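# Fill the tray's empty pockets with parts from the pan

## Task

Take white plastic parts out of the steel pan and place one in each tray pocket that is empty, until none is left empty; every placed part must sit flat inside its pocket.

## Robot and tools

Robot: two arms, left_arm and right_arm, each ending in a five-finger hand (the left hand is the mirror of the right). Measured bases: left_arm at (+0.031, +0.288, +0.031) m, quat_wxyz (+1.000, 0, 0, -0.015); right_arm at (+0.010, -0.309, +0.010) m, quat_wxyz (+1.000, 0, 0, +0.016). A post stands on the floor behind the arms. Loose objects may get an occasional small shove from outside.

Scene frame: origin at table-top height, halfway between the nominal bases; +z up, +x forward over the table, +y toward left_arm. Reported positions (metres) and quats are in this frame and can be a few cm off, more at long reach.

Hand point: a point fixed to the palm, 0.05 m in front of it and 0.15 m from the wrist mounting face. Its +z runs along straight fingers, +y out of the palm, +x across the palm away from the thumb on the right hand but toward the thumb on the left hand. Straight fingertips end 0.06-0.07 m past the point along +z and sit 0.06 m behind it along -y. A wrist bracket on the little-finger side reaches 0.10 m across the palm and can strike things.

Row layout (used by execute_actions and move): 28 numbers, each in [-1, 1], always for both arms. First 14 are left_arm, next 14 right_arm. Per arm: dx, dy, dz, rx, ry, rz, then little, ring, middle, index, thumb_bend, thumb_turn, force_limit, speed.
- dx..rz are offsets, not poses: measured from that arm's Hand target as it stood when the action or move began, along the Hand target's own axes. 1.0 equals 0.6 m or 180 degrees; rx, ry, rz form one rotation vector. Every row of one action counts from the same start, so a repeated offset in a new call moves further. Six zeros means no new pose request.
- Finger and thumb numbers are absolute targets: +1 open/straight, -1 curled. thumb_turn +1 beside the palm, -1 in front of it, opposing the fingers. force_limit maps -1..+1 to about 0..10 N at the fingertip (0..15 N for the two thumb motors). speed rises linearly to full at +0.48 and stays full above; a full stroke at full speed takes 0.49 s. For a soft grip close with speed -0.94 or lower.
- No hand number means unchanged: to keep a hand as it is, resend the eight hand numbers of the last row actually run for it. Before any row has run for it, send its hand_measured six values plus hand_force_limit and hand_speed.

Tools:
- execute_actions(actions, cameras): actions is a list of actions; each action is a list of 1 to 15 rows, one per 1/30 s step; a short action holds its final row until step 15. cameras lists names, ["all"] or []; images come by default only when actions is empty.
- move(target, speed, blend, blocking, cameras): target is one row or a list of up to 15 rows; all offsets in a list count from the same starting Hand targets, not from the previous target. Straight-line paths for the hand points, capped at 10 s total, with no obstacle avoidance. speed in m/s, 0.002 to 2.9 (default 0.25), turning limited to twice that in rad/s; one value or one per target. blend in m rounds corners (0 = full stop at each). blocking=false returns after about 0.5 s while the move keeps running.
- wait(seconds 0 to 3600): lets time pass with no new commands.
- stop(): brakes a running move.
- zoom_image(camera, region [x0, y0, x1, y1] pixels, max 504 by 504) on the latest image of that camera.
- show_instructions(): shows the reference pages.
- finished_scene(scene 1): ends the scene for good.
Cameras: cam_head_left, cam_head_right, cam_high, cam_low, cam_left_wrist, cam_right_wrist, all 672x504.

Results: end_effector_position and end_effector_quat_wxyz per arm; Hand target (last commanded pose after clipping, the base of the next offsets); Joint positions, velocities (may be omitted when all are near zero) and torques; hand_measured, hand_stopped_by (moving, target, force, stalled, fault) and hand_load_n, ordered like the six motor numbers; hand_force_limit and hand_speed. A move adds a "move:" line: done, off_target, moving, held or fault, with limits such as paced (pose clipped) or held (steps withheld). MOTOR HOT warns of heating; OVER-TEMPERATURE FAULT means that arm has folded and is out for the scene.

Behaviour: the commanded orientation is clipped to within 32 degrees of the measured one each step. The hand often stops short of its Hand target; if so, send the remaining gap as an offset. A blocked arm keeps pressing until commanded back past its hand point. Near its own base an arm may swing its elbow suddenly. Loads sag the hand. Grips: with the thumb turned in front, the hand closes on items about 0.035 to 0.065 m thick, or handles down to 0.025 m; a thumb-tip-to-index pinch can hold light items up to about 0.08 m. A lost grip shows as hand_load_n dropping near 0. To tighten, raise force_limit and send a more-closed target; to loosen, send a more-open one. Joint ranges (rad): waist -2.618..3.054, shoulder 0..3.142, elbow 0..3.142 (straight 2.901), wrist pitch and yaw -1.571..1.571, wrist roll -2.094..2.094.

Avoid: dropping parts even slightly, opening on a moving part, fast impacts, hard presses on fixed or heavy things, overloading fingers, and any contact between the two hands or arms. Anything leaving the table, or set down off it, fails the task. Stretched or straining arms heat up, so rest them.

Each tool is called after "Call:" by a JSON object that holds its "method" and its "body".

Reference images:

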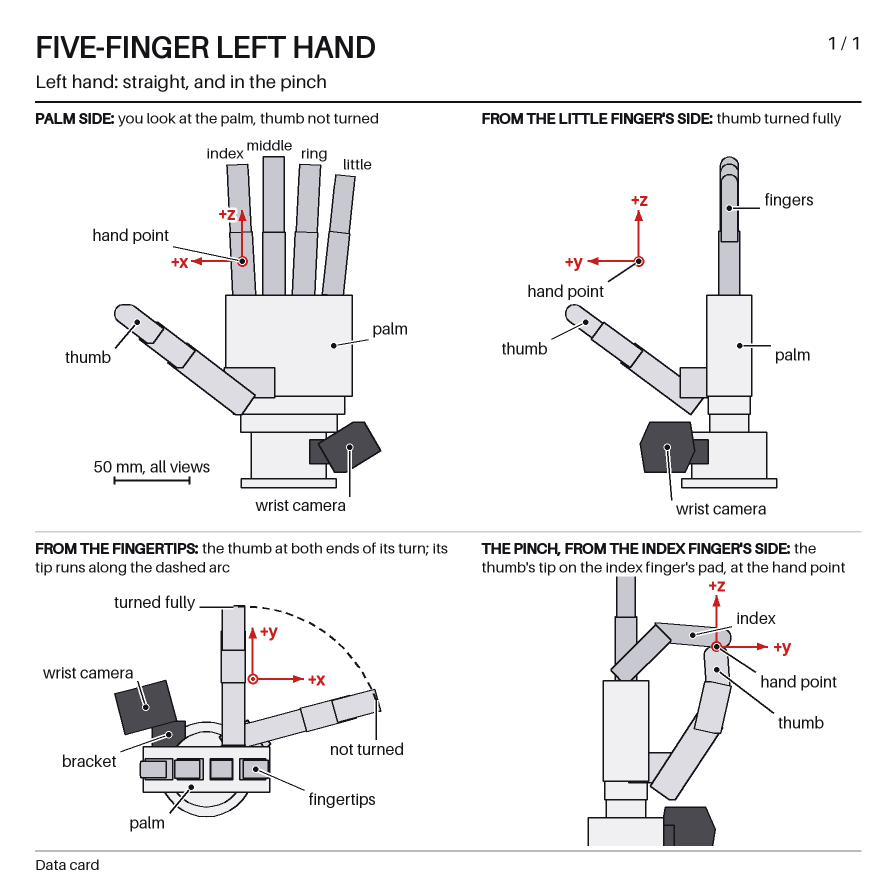

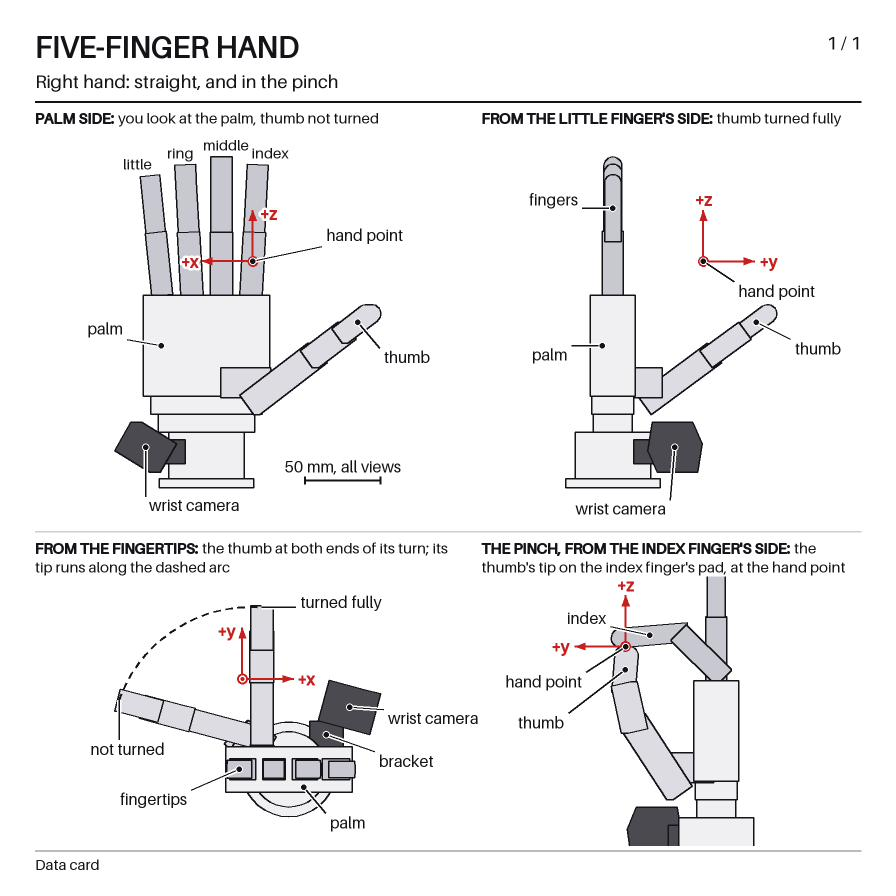

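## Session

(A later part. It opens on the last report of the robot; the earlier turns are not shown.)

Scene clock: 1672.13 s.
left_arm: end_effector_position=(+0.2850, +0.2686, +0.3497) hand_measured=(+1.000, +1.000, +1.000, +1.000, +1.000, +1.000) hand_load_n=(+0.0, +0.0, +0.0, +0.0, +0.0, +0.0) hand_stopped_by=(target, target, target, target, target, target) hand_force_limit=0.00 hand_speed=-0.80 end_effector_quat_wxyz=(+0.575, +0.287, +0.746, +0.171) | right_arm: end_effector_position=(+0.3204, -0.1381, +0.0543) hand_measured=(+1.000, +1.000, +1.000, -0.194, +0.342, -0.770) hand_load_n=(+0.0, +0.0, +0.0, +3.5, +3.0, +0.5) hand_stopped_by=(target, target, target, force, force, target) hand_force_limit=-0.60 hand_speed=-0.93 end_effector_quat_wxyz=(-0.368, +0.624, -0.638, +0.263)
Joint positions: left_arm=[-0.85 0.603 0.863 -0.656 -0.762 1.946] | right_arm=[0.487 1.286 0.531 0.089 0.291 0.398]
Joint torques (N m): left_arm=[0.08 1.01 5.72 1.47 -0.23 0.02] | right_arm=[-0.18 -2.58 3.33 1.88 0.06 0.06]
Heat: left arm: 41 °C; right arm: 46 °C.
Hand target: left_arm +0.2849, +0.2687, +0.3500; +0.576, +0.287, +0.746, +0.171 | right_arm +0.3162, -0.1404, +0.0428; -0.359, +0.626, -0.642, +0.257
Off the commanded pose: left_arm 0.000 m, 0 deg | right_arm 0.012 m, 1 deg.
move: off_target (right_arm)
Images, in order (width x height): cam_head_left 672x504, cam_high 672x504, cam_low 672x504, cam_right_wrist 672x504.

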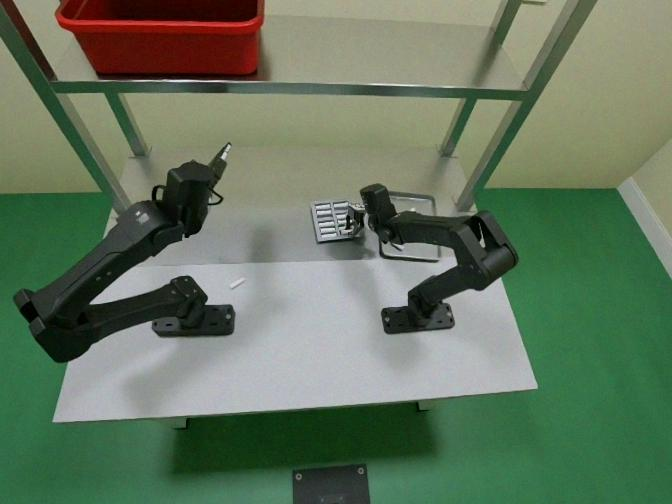

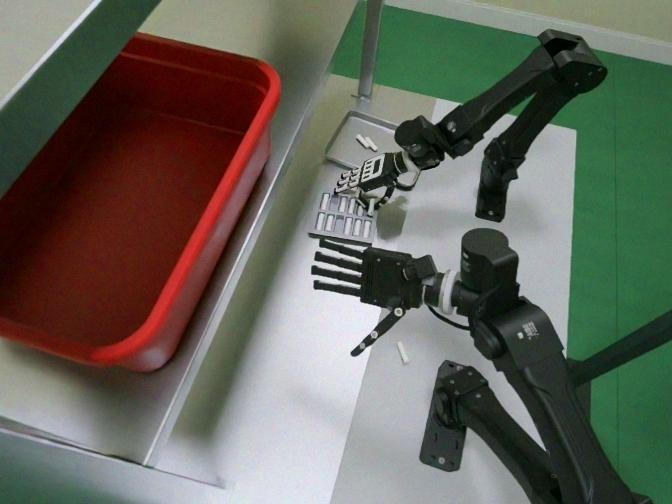

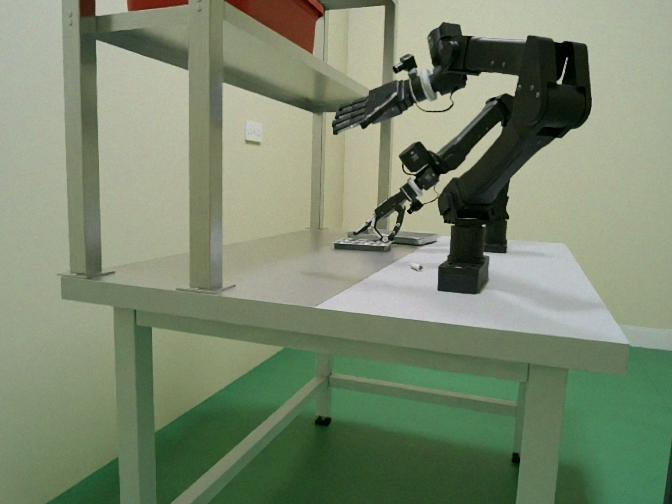

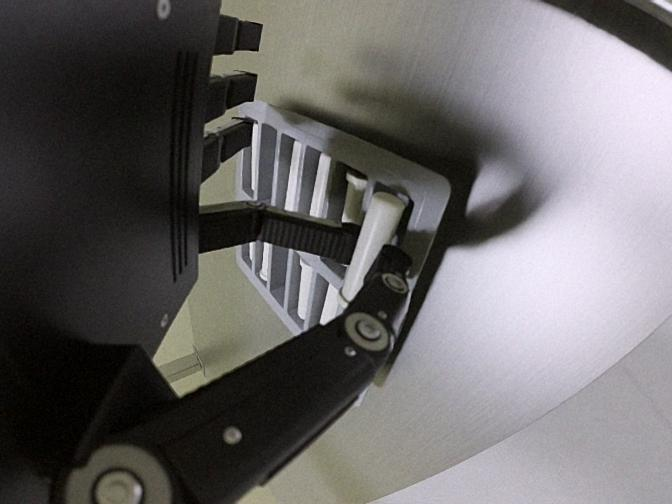

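Call:
{"method": "move", "body": {"target": [0,0,0,0,0,0,1,1,1,1,1,1,0,-0.8,0.0013,0.0039,0.0083,0,0,0,1,1,1,-0.33,0.17,-0.77,-0.6,-0.93], "speed": 0.06, "cameras": ["cam_head_left","cam_low","cam_high","cam_right_wrist"]}}

Call:
{"method": "zoom_image", "body": {"camera": "cam_right_wrist", "region": [320, 170, 440, 290]}}

Call:
{"method": "zoom_image", "body": {"camera": "cam_low", "region": [376, 230, 400, 250]}}

Call:
{"method": "zoom_image", "body": {"camera": "cam_high", "region": [360, 195, 385, 220]}}

Call:
{"method": "zoom_image", "body": {"camera": "cam_head_left", "region": [336, 220, 366, 245]}}

Scene clock: 1717.07 s.
left_arm: end_effector_position=(+0.2850, +0.2686, +0.3497) hand_measured=(+1.000, +1.000, +1.000, +1.000, +1.000, +1.000) hand_load_n=(+0.0, +0.0, +0.0, +0.0, +0.0, +0.0) hand_stopped_by=(target, target, target, target, target, target) hand_force_limit=0.00 hand_speed=-0.80 end_effector_quat_wxyz=(+0.575, +0.287, +0.746, +0.171) | right_arm: end_effector_position=(+0.3244, -0.1359, +0.0529) hand_measured=(+1.000, +1.000, +1.000, -0.194, +0.342, -0.770) hand_load_n=(+0.0, +0.0, +0.0, +2.5, +3.5, +0.0) hand_stopped_by=(target, target, target, force, force, target) hand_force_limit=-0.60 hand_speed=-0.93 end_effector_quat_wxyz=(-0.373, +0.621, -0.636, +0.264)
Joint positions: left_arm=[-0.85 0.603 0.863 -0.656 -0.762 1.946] | right_arm=[0.487 1.306 0.527 0.126 0.291 0.398]
Joint torques (N m): left_arm=[0.08 0.99 5.74 1.47 -0.23 0.02] | right_arm=[-0.59 -2.43 3.1 1.83 0.02 0.02]
Heat: left arm: 41 °C; right arm: 45 °C.
Hand target: left_arm +0.2849, +0.2687, +0.3500; +0.576, +0.287, +0.746, +0.171 | right_arm +0.3187, -0.1404, +0.0379; -0.359, +0.626, -0.642, +0.257
Off the commanded pose: left_arm 0.000 m, 0 deg | right_arm 0.017 m, 2 deg.
move: off_target (right_arm)
Images, in order (width x height): cam_head_left 672x504, cam_high 672x504, cam_low 672x504, cam_right_wrist 672x504.

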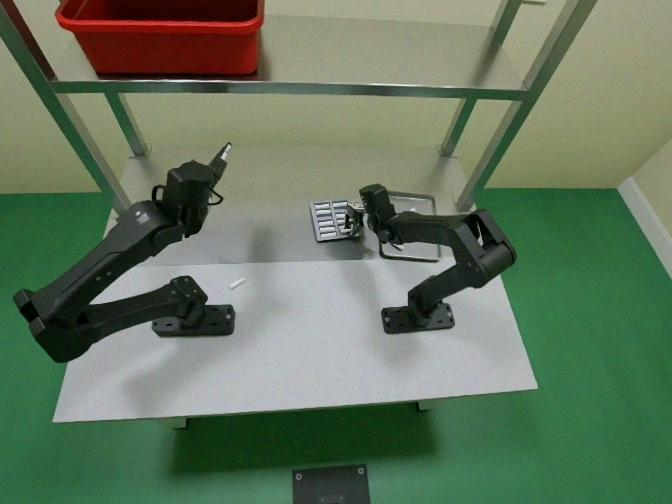

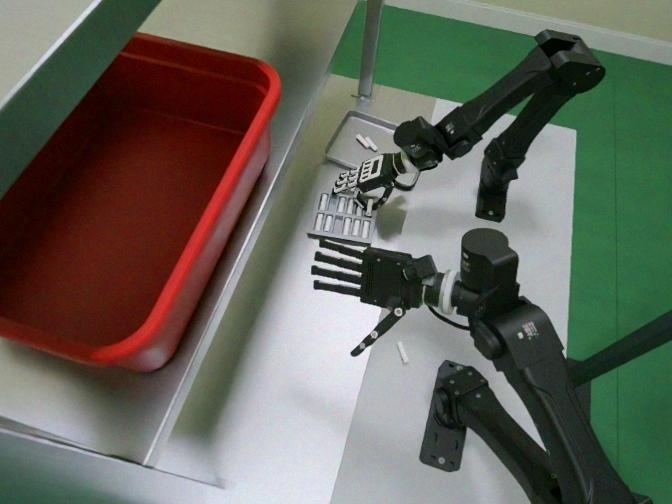

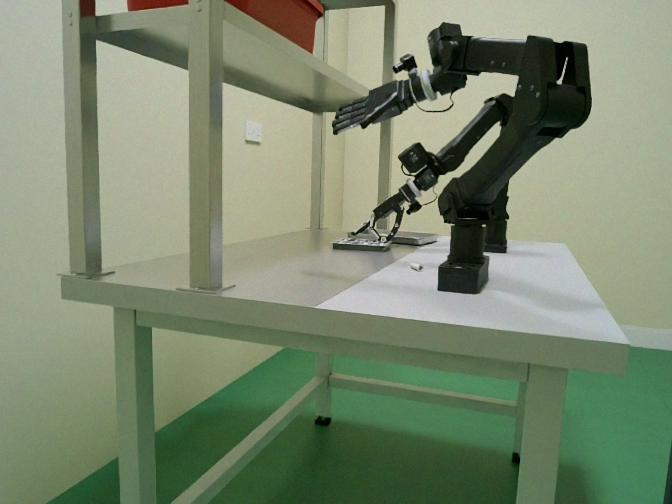

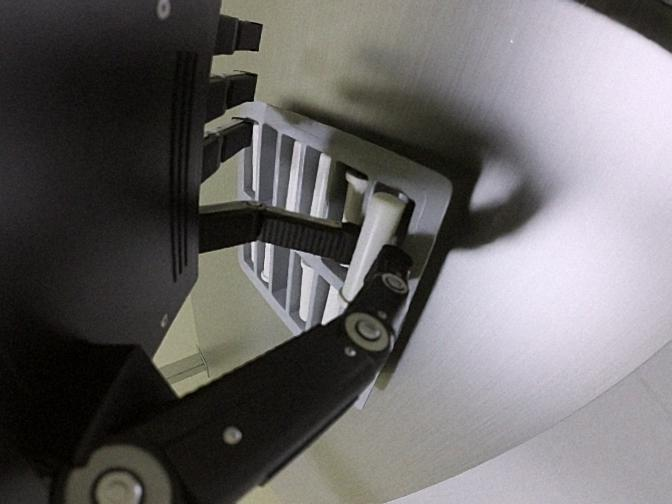

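Scaled by 4.200 from the camera's image (finer frame: 960x720).

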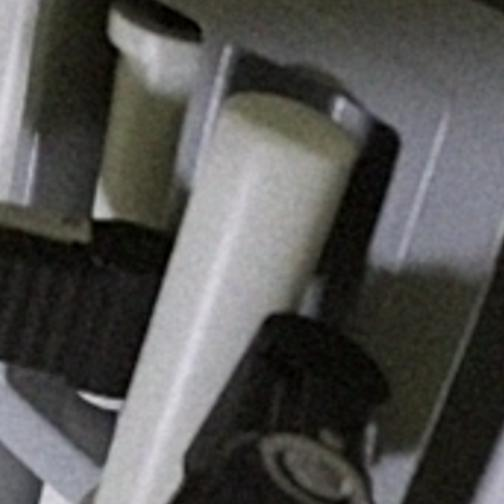

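Scaled by 21.000 from the camera's image (finer frame: 960x720).

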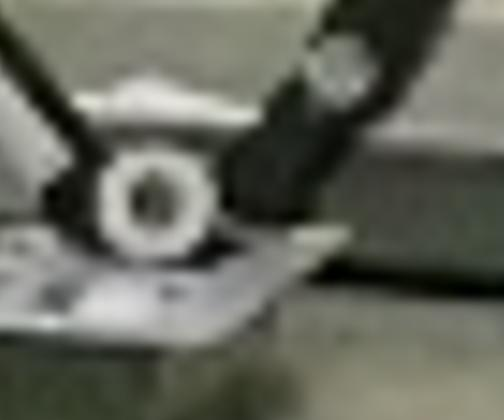

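Scaled by 20.160 from the camera's image (finer frame: 960x720).

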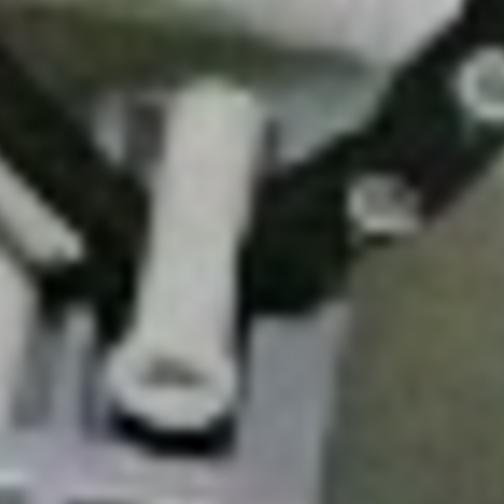

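Scaled by 16.800 from the camera's image (finer frame: 960x720).

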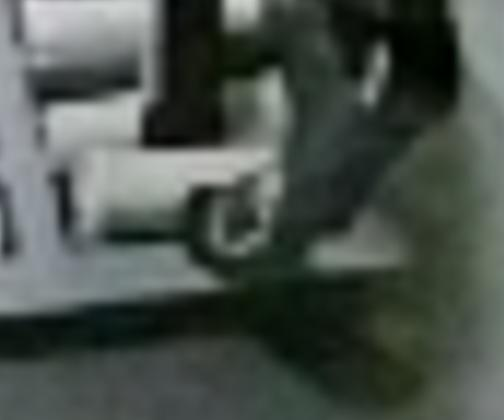

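Call:
{"method": "move", "body": {"target": [[0,0,0,0,0,0,1,1,1,1,1,1,0,-0.8,-0.0104,-0.0585,-0.0456,0,0,0,1,1,1,-0.33,0.17,-0.77,-0.6,-0.93],[0,0,0,0,0,0,1,1,1,1,1,1,0,-0.8,-0.0173,0.0395,-0.1696,0,0,0,1,1,1,-0.33,0.17,-0.77,-0.6,-0.93],[0,0,0,0,0,0,1,1,1,1,1,1,0,-0.8,-0.0092,0.085,-0.1341,0,0,0,1,1,1,-0.33,0.17,-0.77,-0.6,-0.93]], "speed": 0.12, "blend": 0.01, "cameras": ["cam_head_left","cam_low","cam_high","cam_right_wrist"]}}

Call:
{"method": "zoom_image", "body": {"camera": "cam_low", "region": [380, 205, 440, 265]}}

Call:
{"method": "zoom_image", "body": {"camera": "cam_head_left", "region": [310, 190, 390, 290]}}

Scene clock: 1741.03 s.
left_arm: end_effector_position=(+0.2850, +0.2686, +0.3497) hand_measured=(+1.000, +1.000, +1.000, +1.000, +1.000, +1.000) hand_load_n=(+0.0, +0.0, +0.0, +0.0, +0.0, +0.0) hand_stopped_by=(target, target, target, target, target, target) hand_force_limit=0.00 hand_speed=-0.80 end_effector_quat_wxyz=(+0.575, +0.287, +0.746, +0.171) | right_arm: end_effector_position=(+0.2262, -0.1390, +0.0554) hand_measured=(+1.000, +1.000, +1.000, -0.194, +0.342, -0.770) hand_load_n=(+0.0, +0.0, +0.0, +4.0, +3.0, +0.0) hand_stopped_by=(target, target, target, force, force, target) hand_force_limit=-0.60 hand_speed=-0.93 end_effector_quat_wxyz=(-0.363, +0.625, -0.641, +0.257)
Joint positions: left_arm=[-0.85 0.603 0.863 -0.656 -0.762 1.946] | right_arm=[0.789 0.891 0.379 -0.253 0.513 0.624]
Joint torques (N m): left_arm=[0.09 0.99 5.72 1.46 -0.23 0.02] | right_arm=[0.55 -0.17 3.67 1.74 0.26 0.05]
Heat: left arm: 41 °C; right arm: 46 °C.
Hand target: left_arm +0.2849, +0.2687, +0.3500; +0.576, +0.287, +0.746, +0.171 | right_arm +0.2238, -0.1403, +0.0478; -0.359, +0.626, -0.642, +0.257
Off the commanded pose: left_arm 0.000 m, 0 deg | right_arm 0.008 m, 1 deg.
move: done
Images, in order (width x height): cam_head_left 672x504, cam_high 672x504, cam_low 672x504, cam_right_wrist 672x504.

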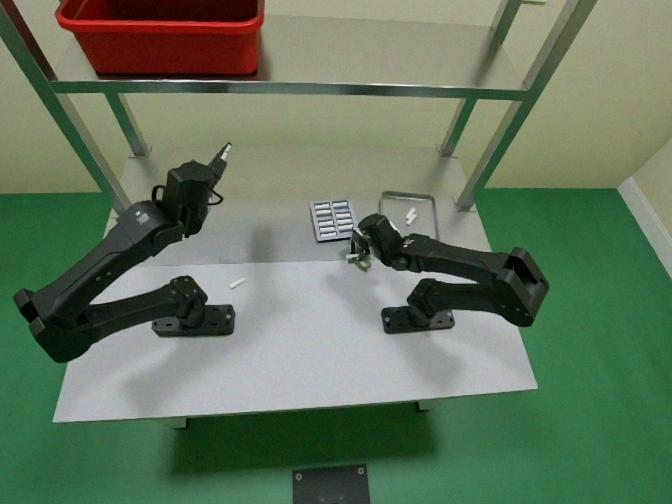

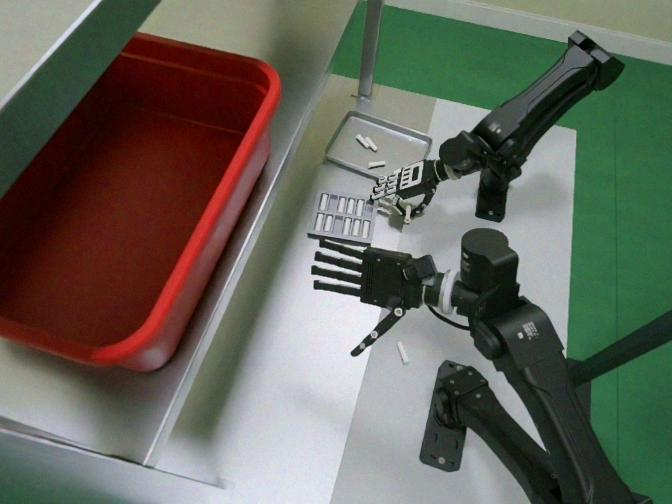

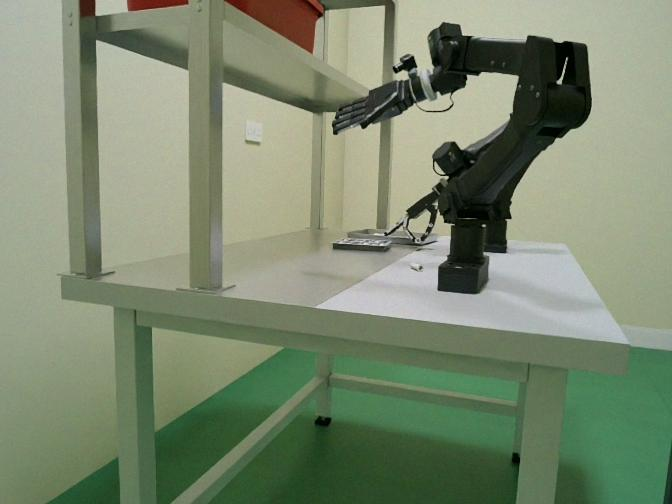

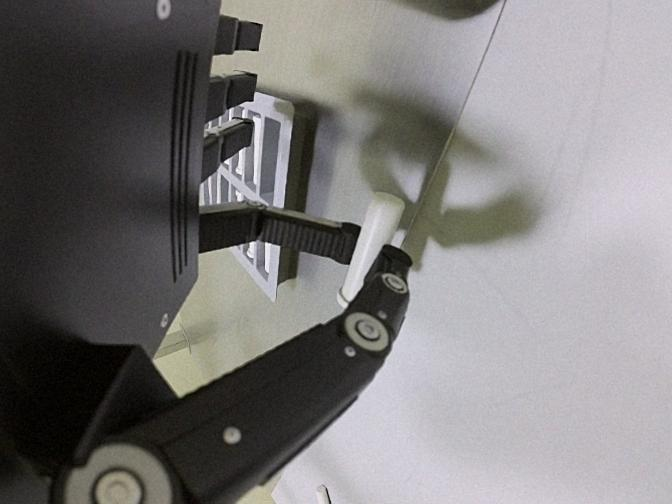

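Scaled by 8.400 from the camera's image (finer frame: 960x720).

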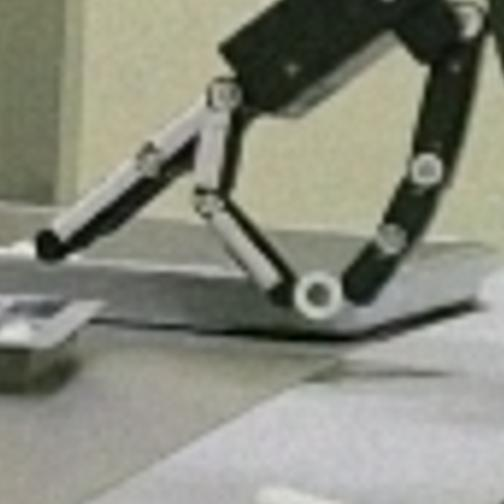

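Scaled by 5.040 from the camera's image (finer frame: 960x720).

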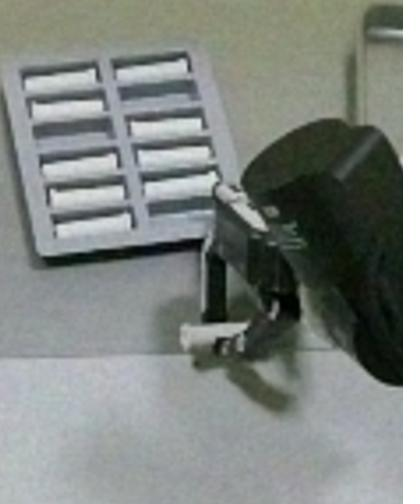

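Call:
{"method": "move", "body": {"target": [0,0,0,0,0,0,1,1,1,1,1,1,0,-0.8,0.0042,0.0234,0.0182,0,0,0,1,1,1,-0.33,0.17,-0.77,-0.6,-0.93], "speed": 0.1, "cameras": ["cam_low"]}}

Call:
{"method": "zoom_image", "body": {"camera": "cam_low", "region": [395, 220, 435, 260]}}

Scene clock: 1749.33 s.
left_arm: end_effector_position=(+0.2850, +0.2686, +0.3497) hand_measured=(+1.000, +1.000, +1.000, +1.000, +1.000, +1.000) hand_load_n=(+0.0, -0.5, +0.0, +0.0, +0.0, +0.0) hand_stopped_by=(target, target, target, target, target, target) hand_force_limit=0.00 hand_speed=-0.80 end_effector_quat_wxyz=(+0.575, +0.287, +0.746, +0.171) | right_arm: end_effector_position=(+0.2283, -0.1390, +0.0395) hand_measured=(+1.000, +1.000, +1.000, -0.194, +0.342, -0.770) hand_load_n=(+0.0, +0.0, +0.0, +3.5, +3.0, +0.0) hand_stopped_by=(target, target, target, force, force, target) hand_force_limit=-0.60 hand_speed=-0.93 end_effector_quat_wxyz=(-0.366, +0.621, -0.642, +0.261)
Joint positions: left_arm=[-0.85 0.603 0.863 -0.656 -0.762 1.946] | right_arm=[0.79 0.931 0.32 -0.148 0.524 0.626]
Joint torques (N m): left_arm=[0.06 0.96 5.74 1.46 -0.23 0.02] | right_arm=[0.46 -0.18 3.37 1.71 0.17 0.04]
Heat: left arm: 41 °C; right arm: 46 °C.
Hand target: left_arm +0.2849, +0.2687, +0.3500; +0.576, +0.287, +0.746, +0.171 | right_arm +0.2237, -0.1403, +0.0299; -0.359, +0.626, -0.642, +0.257
Off the commanded pose: left_arm 0.000 m, 0 deg | right_arm 0.011 m, 1 deg.
move: off_target (right_arm)

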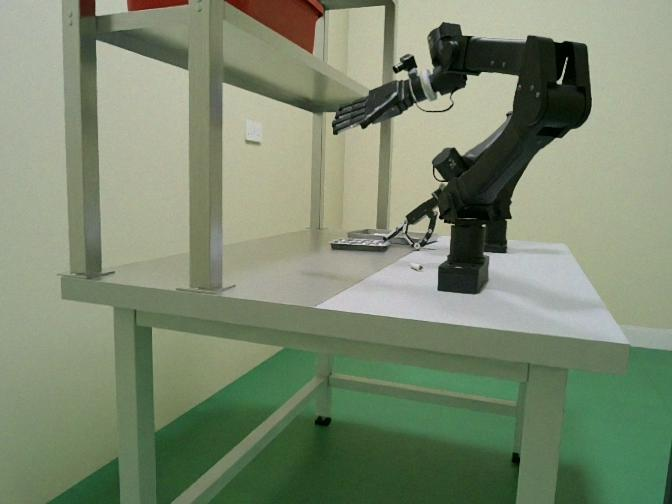

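Scaled by 12.600 from the camera's image (finer frame: 960x720).

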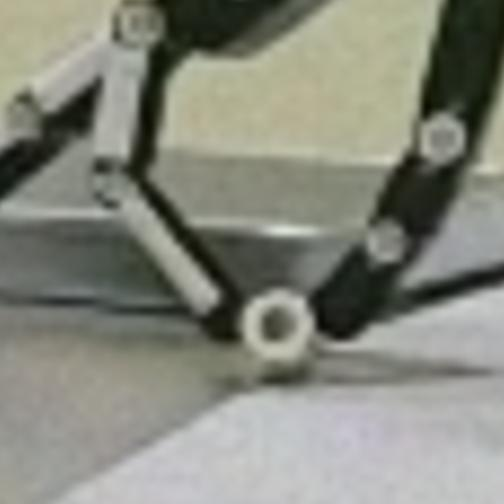

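Call:
{"method": "move", "body": {"target": [0,0,0,0,0,0,1,1,1,1,1,1,0,-0.8,0.0012,0.0065,0.0051,0,0,0,1,1,1,-0.33,0.17,-0.77,-0.6,-0.93], "speed": 0.06, "cameras": ["cam_low"]}}

Call:
{"method": "zoom_image", "body": {"camera": "cam_low", "region": [400, 230, 430, 260]}}

Scene clock: 1755.87 s.
left_arm: end_effector_position=(+0.2850, +0.2686, +0.3497) hand_measured=(+1.000, +1.000, +1.000, +1.000, +1.000, +1.000) hand_load_n=(+0.0, +0.5, +0.0, +0.0, +0.0, +0.0) hand_stopped_by=(target, target, target, target, target, target) hand_force_limit=0.00 hand_speed=-0.80 end_effector_quat_wxyz=(+0.575, +0.287, +0.746, +0.171) | right_arm: end_effector_position=(+0.2313, -0.1375, +0.0383) hand_measured=(+1.000, +1.000, +1.000, -0.194, +0.342, -0.770) hand_load_n=(+0.0, +0.0, +0.0, +4.0, +3.0, +0.0) hand_stopped_by=(target, target, target, force, force, target) hand_force_limit=-0.60 hand_speed=-0.93 end_effector_quat_wxyz=(-0.372, +0.616, -0.642, +0.263)
Joint positions: left_arm=[-0.85 0.603 0.863 -0.656 -0.762 1.946] | right_arm=[0.79 0.943 0.306 -0.107 0.529 0.626]
Joint velocities: left_arm=[within noise] | right_arm=[0.056 -0.007 -0.012 -0.051 0.022 -0.081]
Joint torques (N m): left_arm=[0.08 0.98 5.75 1.46 -0.23 0.02] | right_arm=[0.43 -0.08 3.15 1.62 0.11 0.04]
Heat: left arm: 41 °C; right arm: 46 °C.
Hand target: left_arm +0.2849, +0.2687, +0.3500; +0.576, +0.287, +0.746, +0.171 | right_arm +0.2237, -0.1403, +0.0249; -0.359, +0.627, -0.642, +0.257
Off the commanded pose: left_arm 0.000 m, 0 deg | right_arm 0.016 m, 2 deg.
move: off_target (right_arm)

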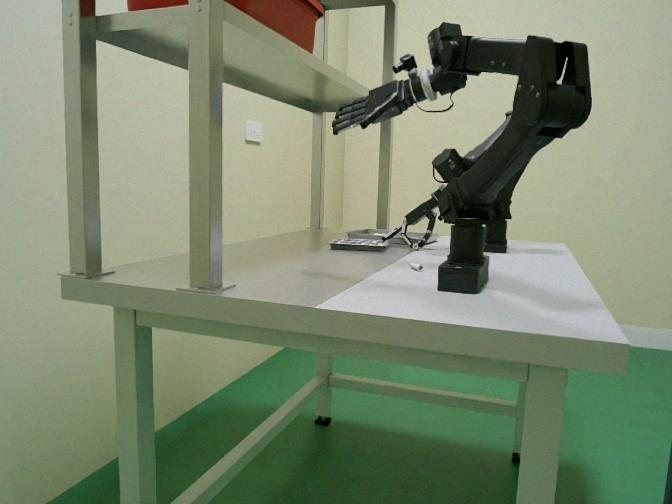

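Scaled by 16.800 from the camera's image (finer frame: 960x720).

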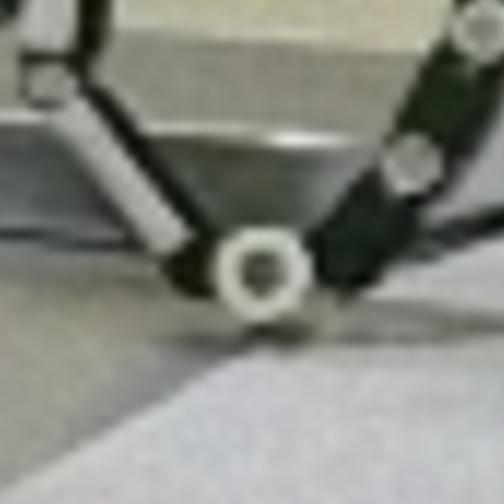

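Call:
{"method": "move", "body": {"target": [[0,0,0,0,0,0,1,1,1,1,1,1,0,-0.8,-0.0081,-0.0455,-0.0355,0,0,0,1,1,1,-0.33,0.17,-0.77,-0.6,-0.93],[0,0,0,0,0,0,1,1,1,1,1,1,0,-0.8,0.0921,-0.0810,-0.0130,0,0,0,1,1,1,-0.33,0.17,-0.77,-0.6,-0.93],[0,0,0,0,0,0,1,1,1,1,1,1,0,-0.8,0.0921,-0.0810,-0.0130,0,0,0,-1,-1,1,-0.33,0.17,-0.77,-0.6,-0.2],[0,0,0,0,0,0,1,1,1,1,1,1,0,-0.8,0.0962,-0.0576,0.0053,0,0,0,-1,-1,1,-0.33,0.17,-0.77,-0.6,-0.2]], "speed": 0.12, "cameras": ["cam_low","cam_head_left","cam_high","cam_right_wrist"]}}

Call:
{"method": "zoom_image", "body": {"camera": "cam_low", "region": [390, 215, 430, 255]}}

Call:
{"method": "zoom_image", "body": {"camera": "cam_head_left", "region": [300, 180, 400, 280]}}

Scene clock: 1779.17 s.
left_arm: end_effector_position=(+0.2850, +0.2686, +0.3497) hand_measured=(+1.000, +1.000, +1.000, +1.000, +1.000, +1.000) hand_load_n=(+0.0, +0.0, +0.0, +0.0, +0.0, +0.0) hand_stopped_by=(target, target, target, target, target, target) hand_force_limit=0.00 hand_speed=-0.80 end_effector_quat_wxyz=(+0.575, +0.287, +0.746, +0.171) | right_arm: end_effector_position=(+0.2525, -0.1969, +0.0505) hand_measured=(-1.000, -1.000, +1.000, -0.194, +0.342, -0.770) hand_load_n=(+0.5, +0.0, +0.0, +3.5, +3.0, +0.5) hand_stopped_by=(target, target, target, force, force, target) hand_force_limit=-0.60 hand_speed=-0.20 end_effector_quat_wxyz=(-0.366, +0.624, -0.641, +0.258)
Joint positions: left_arm=[-0.85 0.603 0.863 -0.656 -0.762 1.946] | right_arm=[0.351 0.791 0.302 -0.165 0.18 0.321]
Joint torques (N m): left_arm=[0.06 0.99 5.72 1.47 -0.24 0.02] | right_arm=[-0.54 0.25 3.78 1.89 0.04 -0.1]
Heat: left arm: 41 °C; right arm: 45 °C.
Hand target: left_arm +0.2849, +0.2687, +0.3500; +0.576, +0.287, +0.746, +0.171 | right_arm +0.2502, -0.1999, +0.0420; -0.359, +0.626, -0.642, +0.258
Off the commanded pose: left_arm 0.000 m, 0 deg | right_arm 0.009 m, 1 deg.
move: done
Images, in order (width x height): cam_head_left 672x504, cam_high 672x504, cam_low 672x504, cam_right_wrist 672x504.

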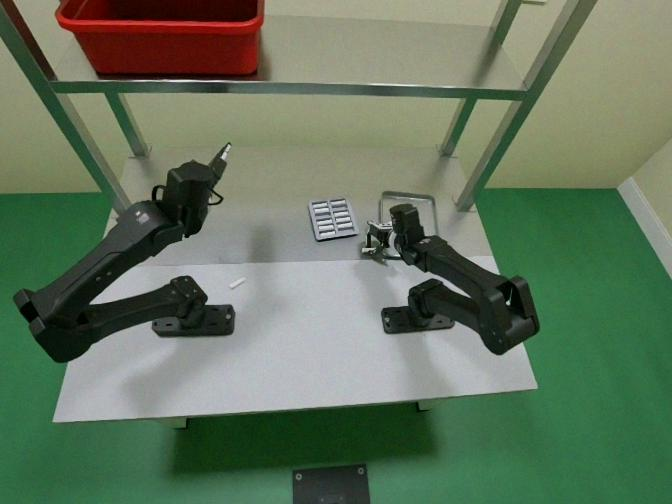

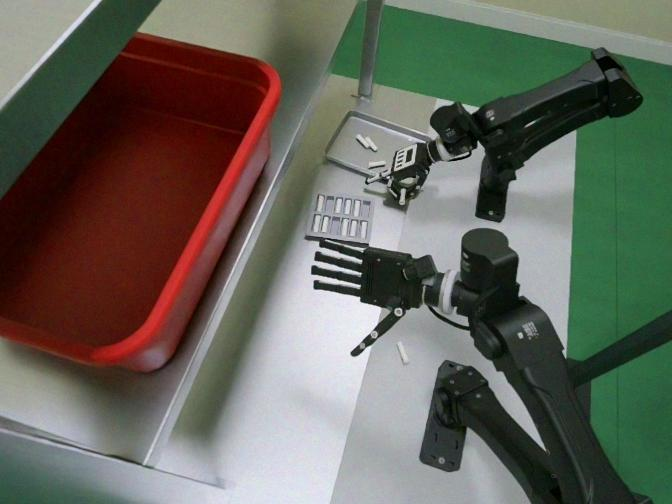

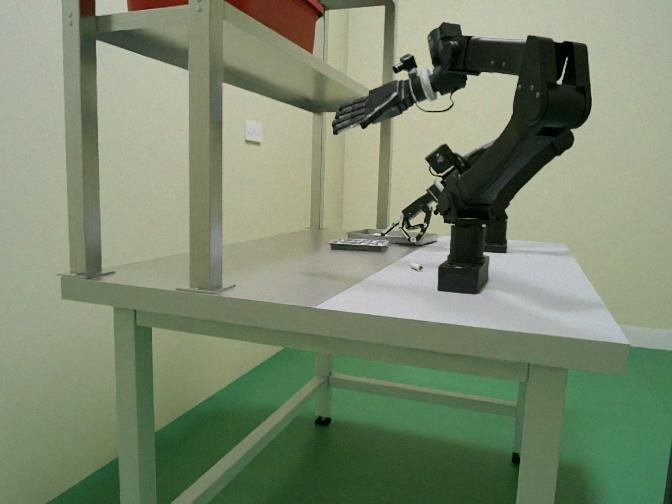

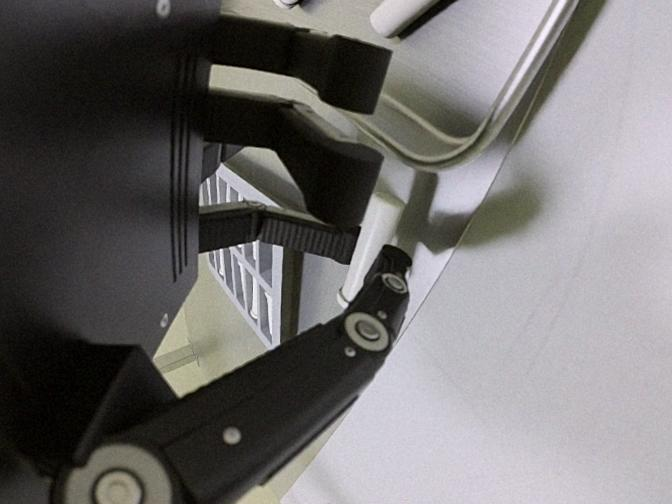

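Scaled by 12.600 from the camera's image (finer frame: 960x720).

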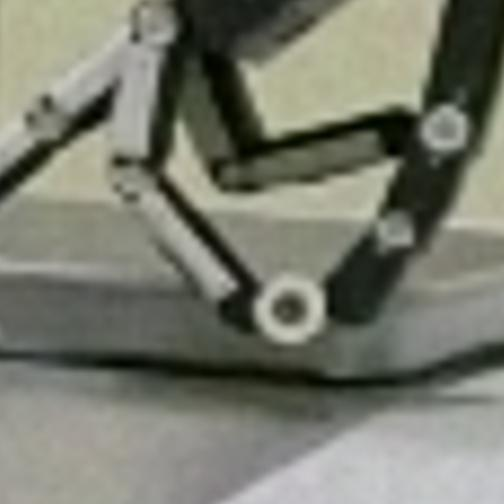

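Scaled by 5.040 from the camera's image (finer frame: 960x720).

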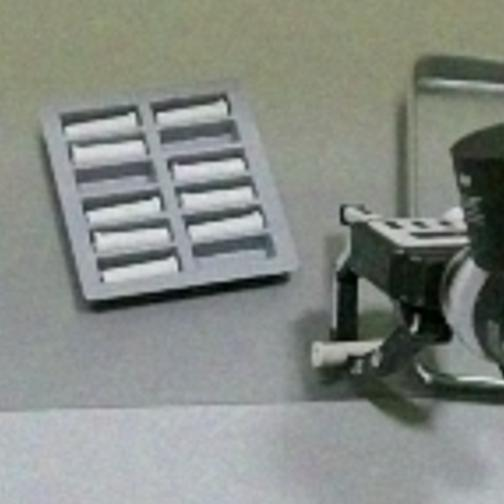

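Call:
{"method": "move", "body": {"target": [0,0,0,0,0,0,1,1,1,1,1,1,0,-0.8,0.0032,0.0182,0.0142,0,0,0,-1,-1,1,-0.33,0.17,-0.77,-0.6,-0.2], "speed": 0.1, "cameras": ["cam_low","cam_head_left"]}}

Call:
{"method": "zoom_image", "body": {"camera": "cam_low", "region": [390, 215, 430, 255]}}

Call:
{"method": "zoom_image", "body": {"camera": "cam_head_left", "region": [350, 230, 390, 270]}}

Scene clock: 1785.87 s.
left_arm: end_effector_position=(+0.2850, +0.2686, +0.3497) hand_measured=(+1.000, +1.000, +1.000, +1.000, +1.000, +1.000) hand_load_n=(+0.0, +0.0, -0.5, +0.0, -0.5, +0.0) hand_stopped_by=(target, target, target, target, target, target) hand_force_limit=0.00 hand_speed=-0.80 end_effector_quat_wxyz=(+0.575, +0.287, +0.746, +0.171) | right_arm: end_effector_position=(+0.2537, -0.1964, +0.0378) hand_measured=(-1.000, -1.000, +1.000, -0.194, +0.342, -0.770) hand_load_n=(+0.0, +0.0, +0.0, +3.5, +3.0, +0.0) hand_stopped_by=(target, target, target, force, force, target) hand_force_limit=-0.60 hand_speed=-0.20 end_effector_quat_wxyz=(-0.367, +0.623, -0.640, +0.259)
Joint positions: left_arm=[-0.85 0.603 0.863 -0.656 -0.762 1.946] | right_arm=[0.351 0.825 0.256 -0.082 0.18 0.321]
Joint torques (N m): left_arm=[0.08 0.99 5.74 1.46 -0.23 0.01] | right_arm=[-0.53 0.16 3.45 1.89 0.03 -0.1]
Heat: left arm: 41 °C; right arm: 46 °C.
Hand target: left_arm +0.2849, +0.2687, +0.3500; +0.576, +0.287, +0.746, +0.171 | right_arm +0.2502, -0.1999, +0.0280; -0.359, +0.626, -0.642, +0.258
Off the commanded pose: left_arm 0.000 m, 0 deg | right_arm 0.011 m, 1 deg.
move: off_target (right_arm)
Images, in order (width x height): cam_head_left 672x504, cam_low 672x504.

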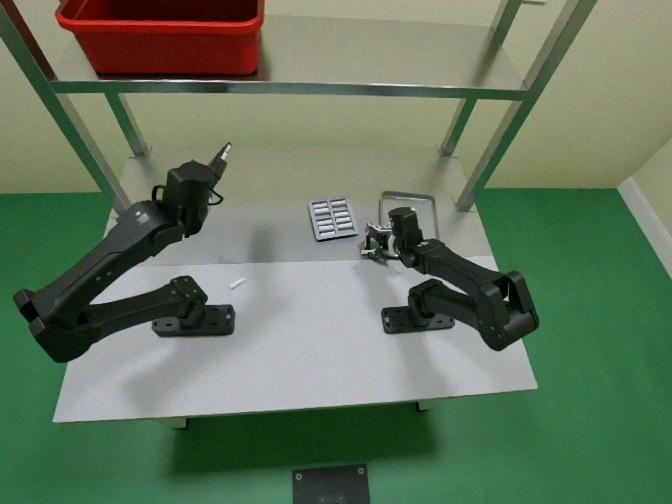

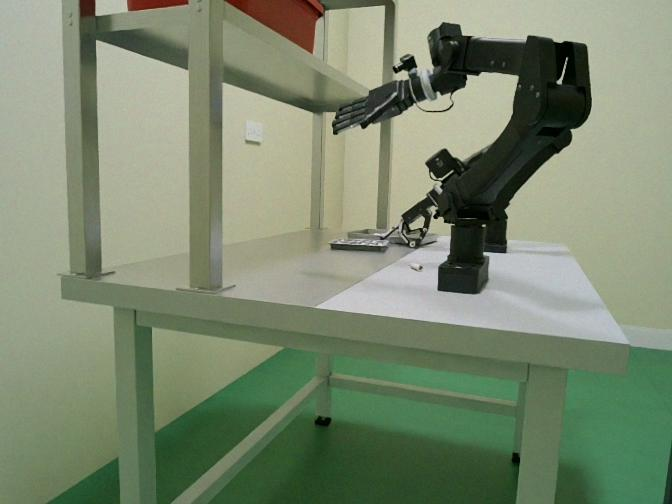

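Scaled by 12.600 from the camera's image (finer frame: 960x720).

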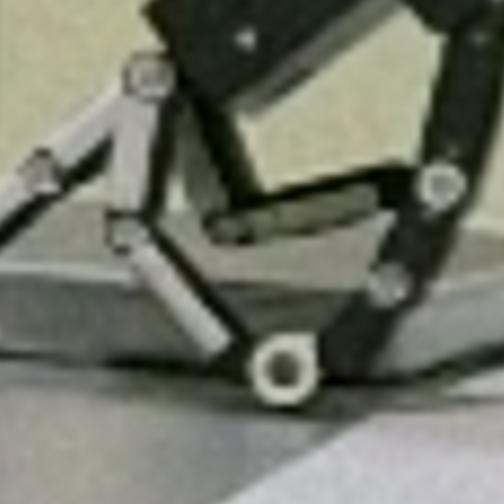

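Scaled by 12.600 from the camera's image (finer frame: 960x720).

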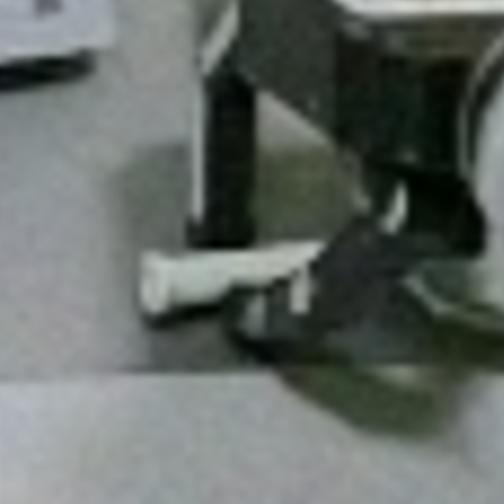

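Call:
{"method": "move", "body": {"target": [0,0,0,0,0,0,1,1,1,1,1,1,0,-0.8,0.0009,0.0052,0.0041,0,0,0,-1,-1,1,-0.33,0.17,-0.77,-0.6,-0.2], "speed": 0.05, "cameras": ["cam_low","cam_head_left"]}}

Call:
{"method": "zoom_image", "body": {"camera": "cam_low", "region": [390, 215, 430, 255]}}

Call:
{"method": "zoom_image", "body": {"camera": "cam_head_left", "region": [350, 230, 390, 270]}}

Scene clock: 1796.30 s.
left_arm: end_effector_position=(+0.2850, +0.2686, +0.3497) hand_measured=(+1.000, +1.000, +1.000, +1.000, +1.000, +1.000) hand_load_n=(+0.0, +0.0, +0.0, +0.0, +0.0, +0.0) hand_stopped_by=(target, target, target, target, target, target) hand_force_limit=0.00 hand_speed=-0.80 end_effector_quat_wxyz=(+0.575, +0.287, +0.746, +0.171) | right_arm: end_effector_position=(+0.2554, -0.1958, +0.0357) hand_measured=(-1.000, -1.000, +1.000, -0.194, +0.342, -0.770) hand_load_n=(+0.5, +0.5, +0.0, +3.0, +3.0, +0.0) hand_stopped_by=(target, target, target, force, force, target) hand_force_limit=-0.60 hand_speed=-0.20 end_effector_quat_wxyz=(-0.371, +0.621, -0.639, +0.260)
Joint positions: left_arm=[-0.85 0.603 0.863 -0.656 -0.762 1.946] | right_arm=[0.351 0.835 0.242 -0.049 0.18 0.321]
Joint torques (N m): left_arm=[0.06 0.99 5.72 1.46 -0.23 0.02] | right_arm=[-0.51 0.24 3.43 1.84 0.03 -0.1]
Heat: left arm: 41 °C; right arm: 46 °C.
Hand target: left_arm +0.2849, +0.2687, +0.3500; +0.576, +0.287, +0.746, +0.171 | right_arm +0.2501, -0.1999, +0.0239; -0.359, +0.626, -0.642, +0.257
Off the commanded pose: left_arm 0.000 m, 0 deg | right_arm 0.013 m, 2 deg.
move: off_target (right_arm)
Images, in order (width x height): cam_head_left 672x504, cam_low 672x504.

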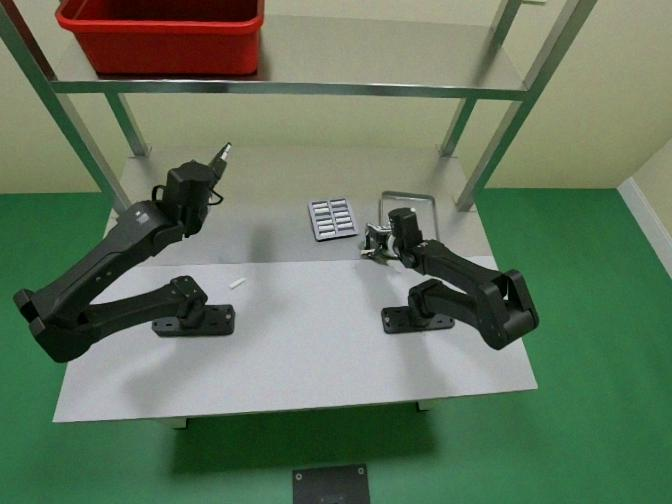

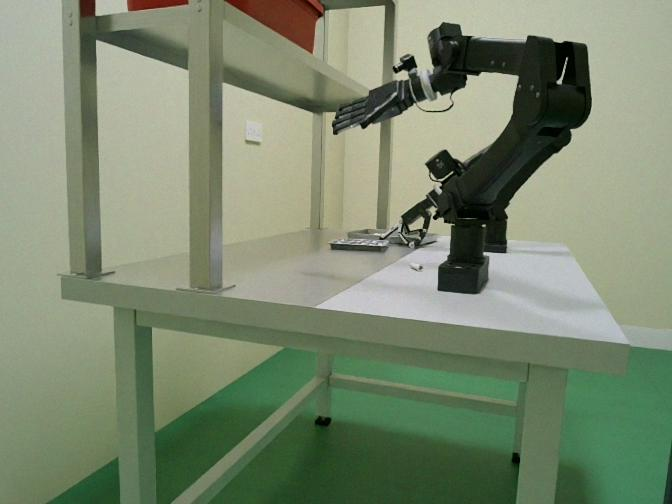

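Scaled by 12.600 from the camera's image (finer frame: 960x720).

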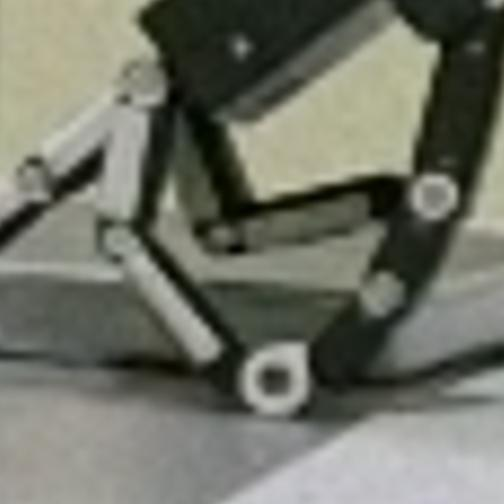

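Scaled by 12.600 from the camera's image (finer frame: 960x720).

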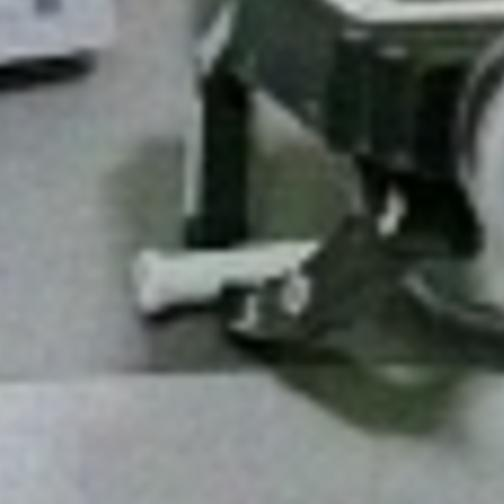

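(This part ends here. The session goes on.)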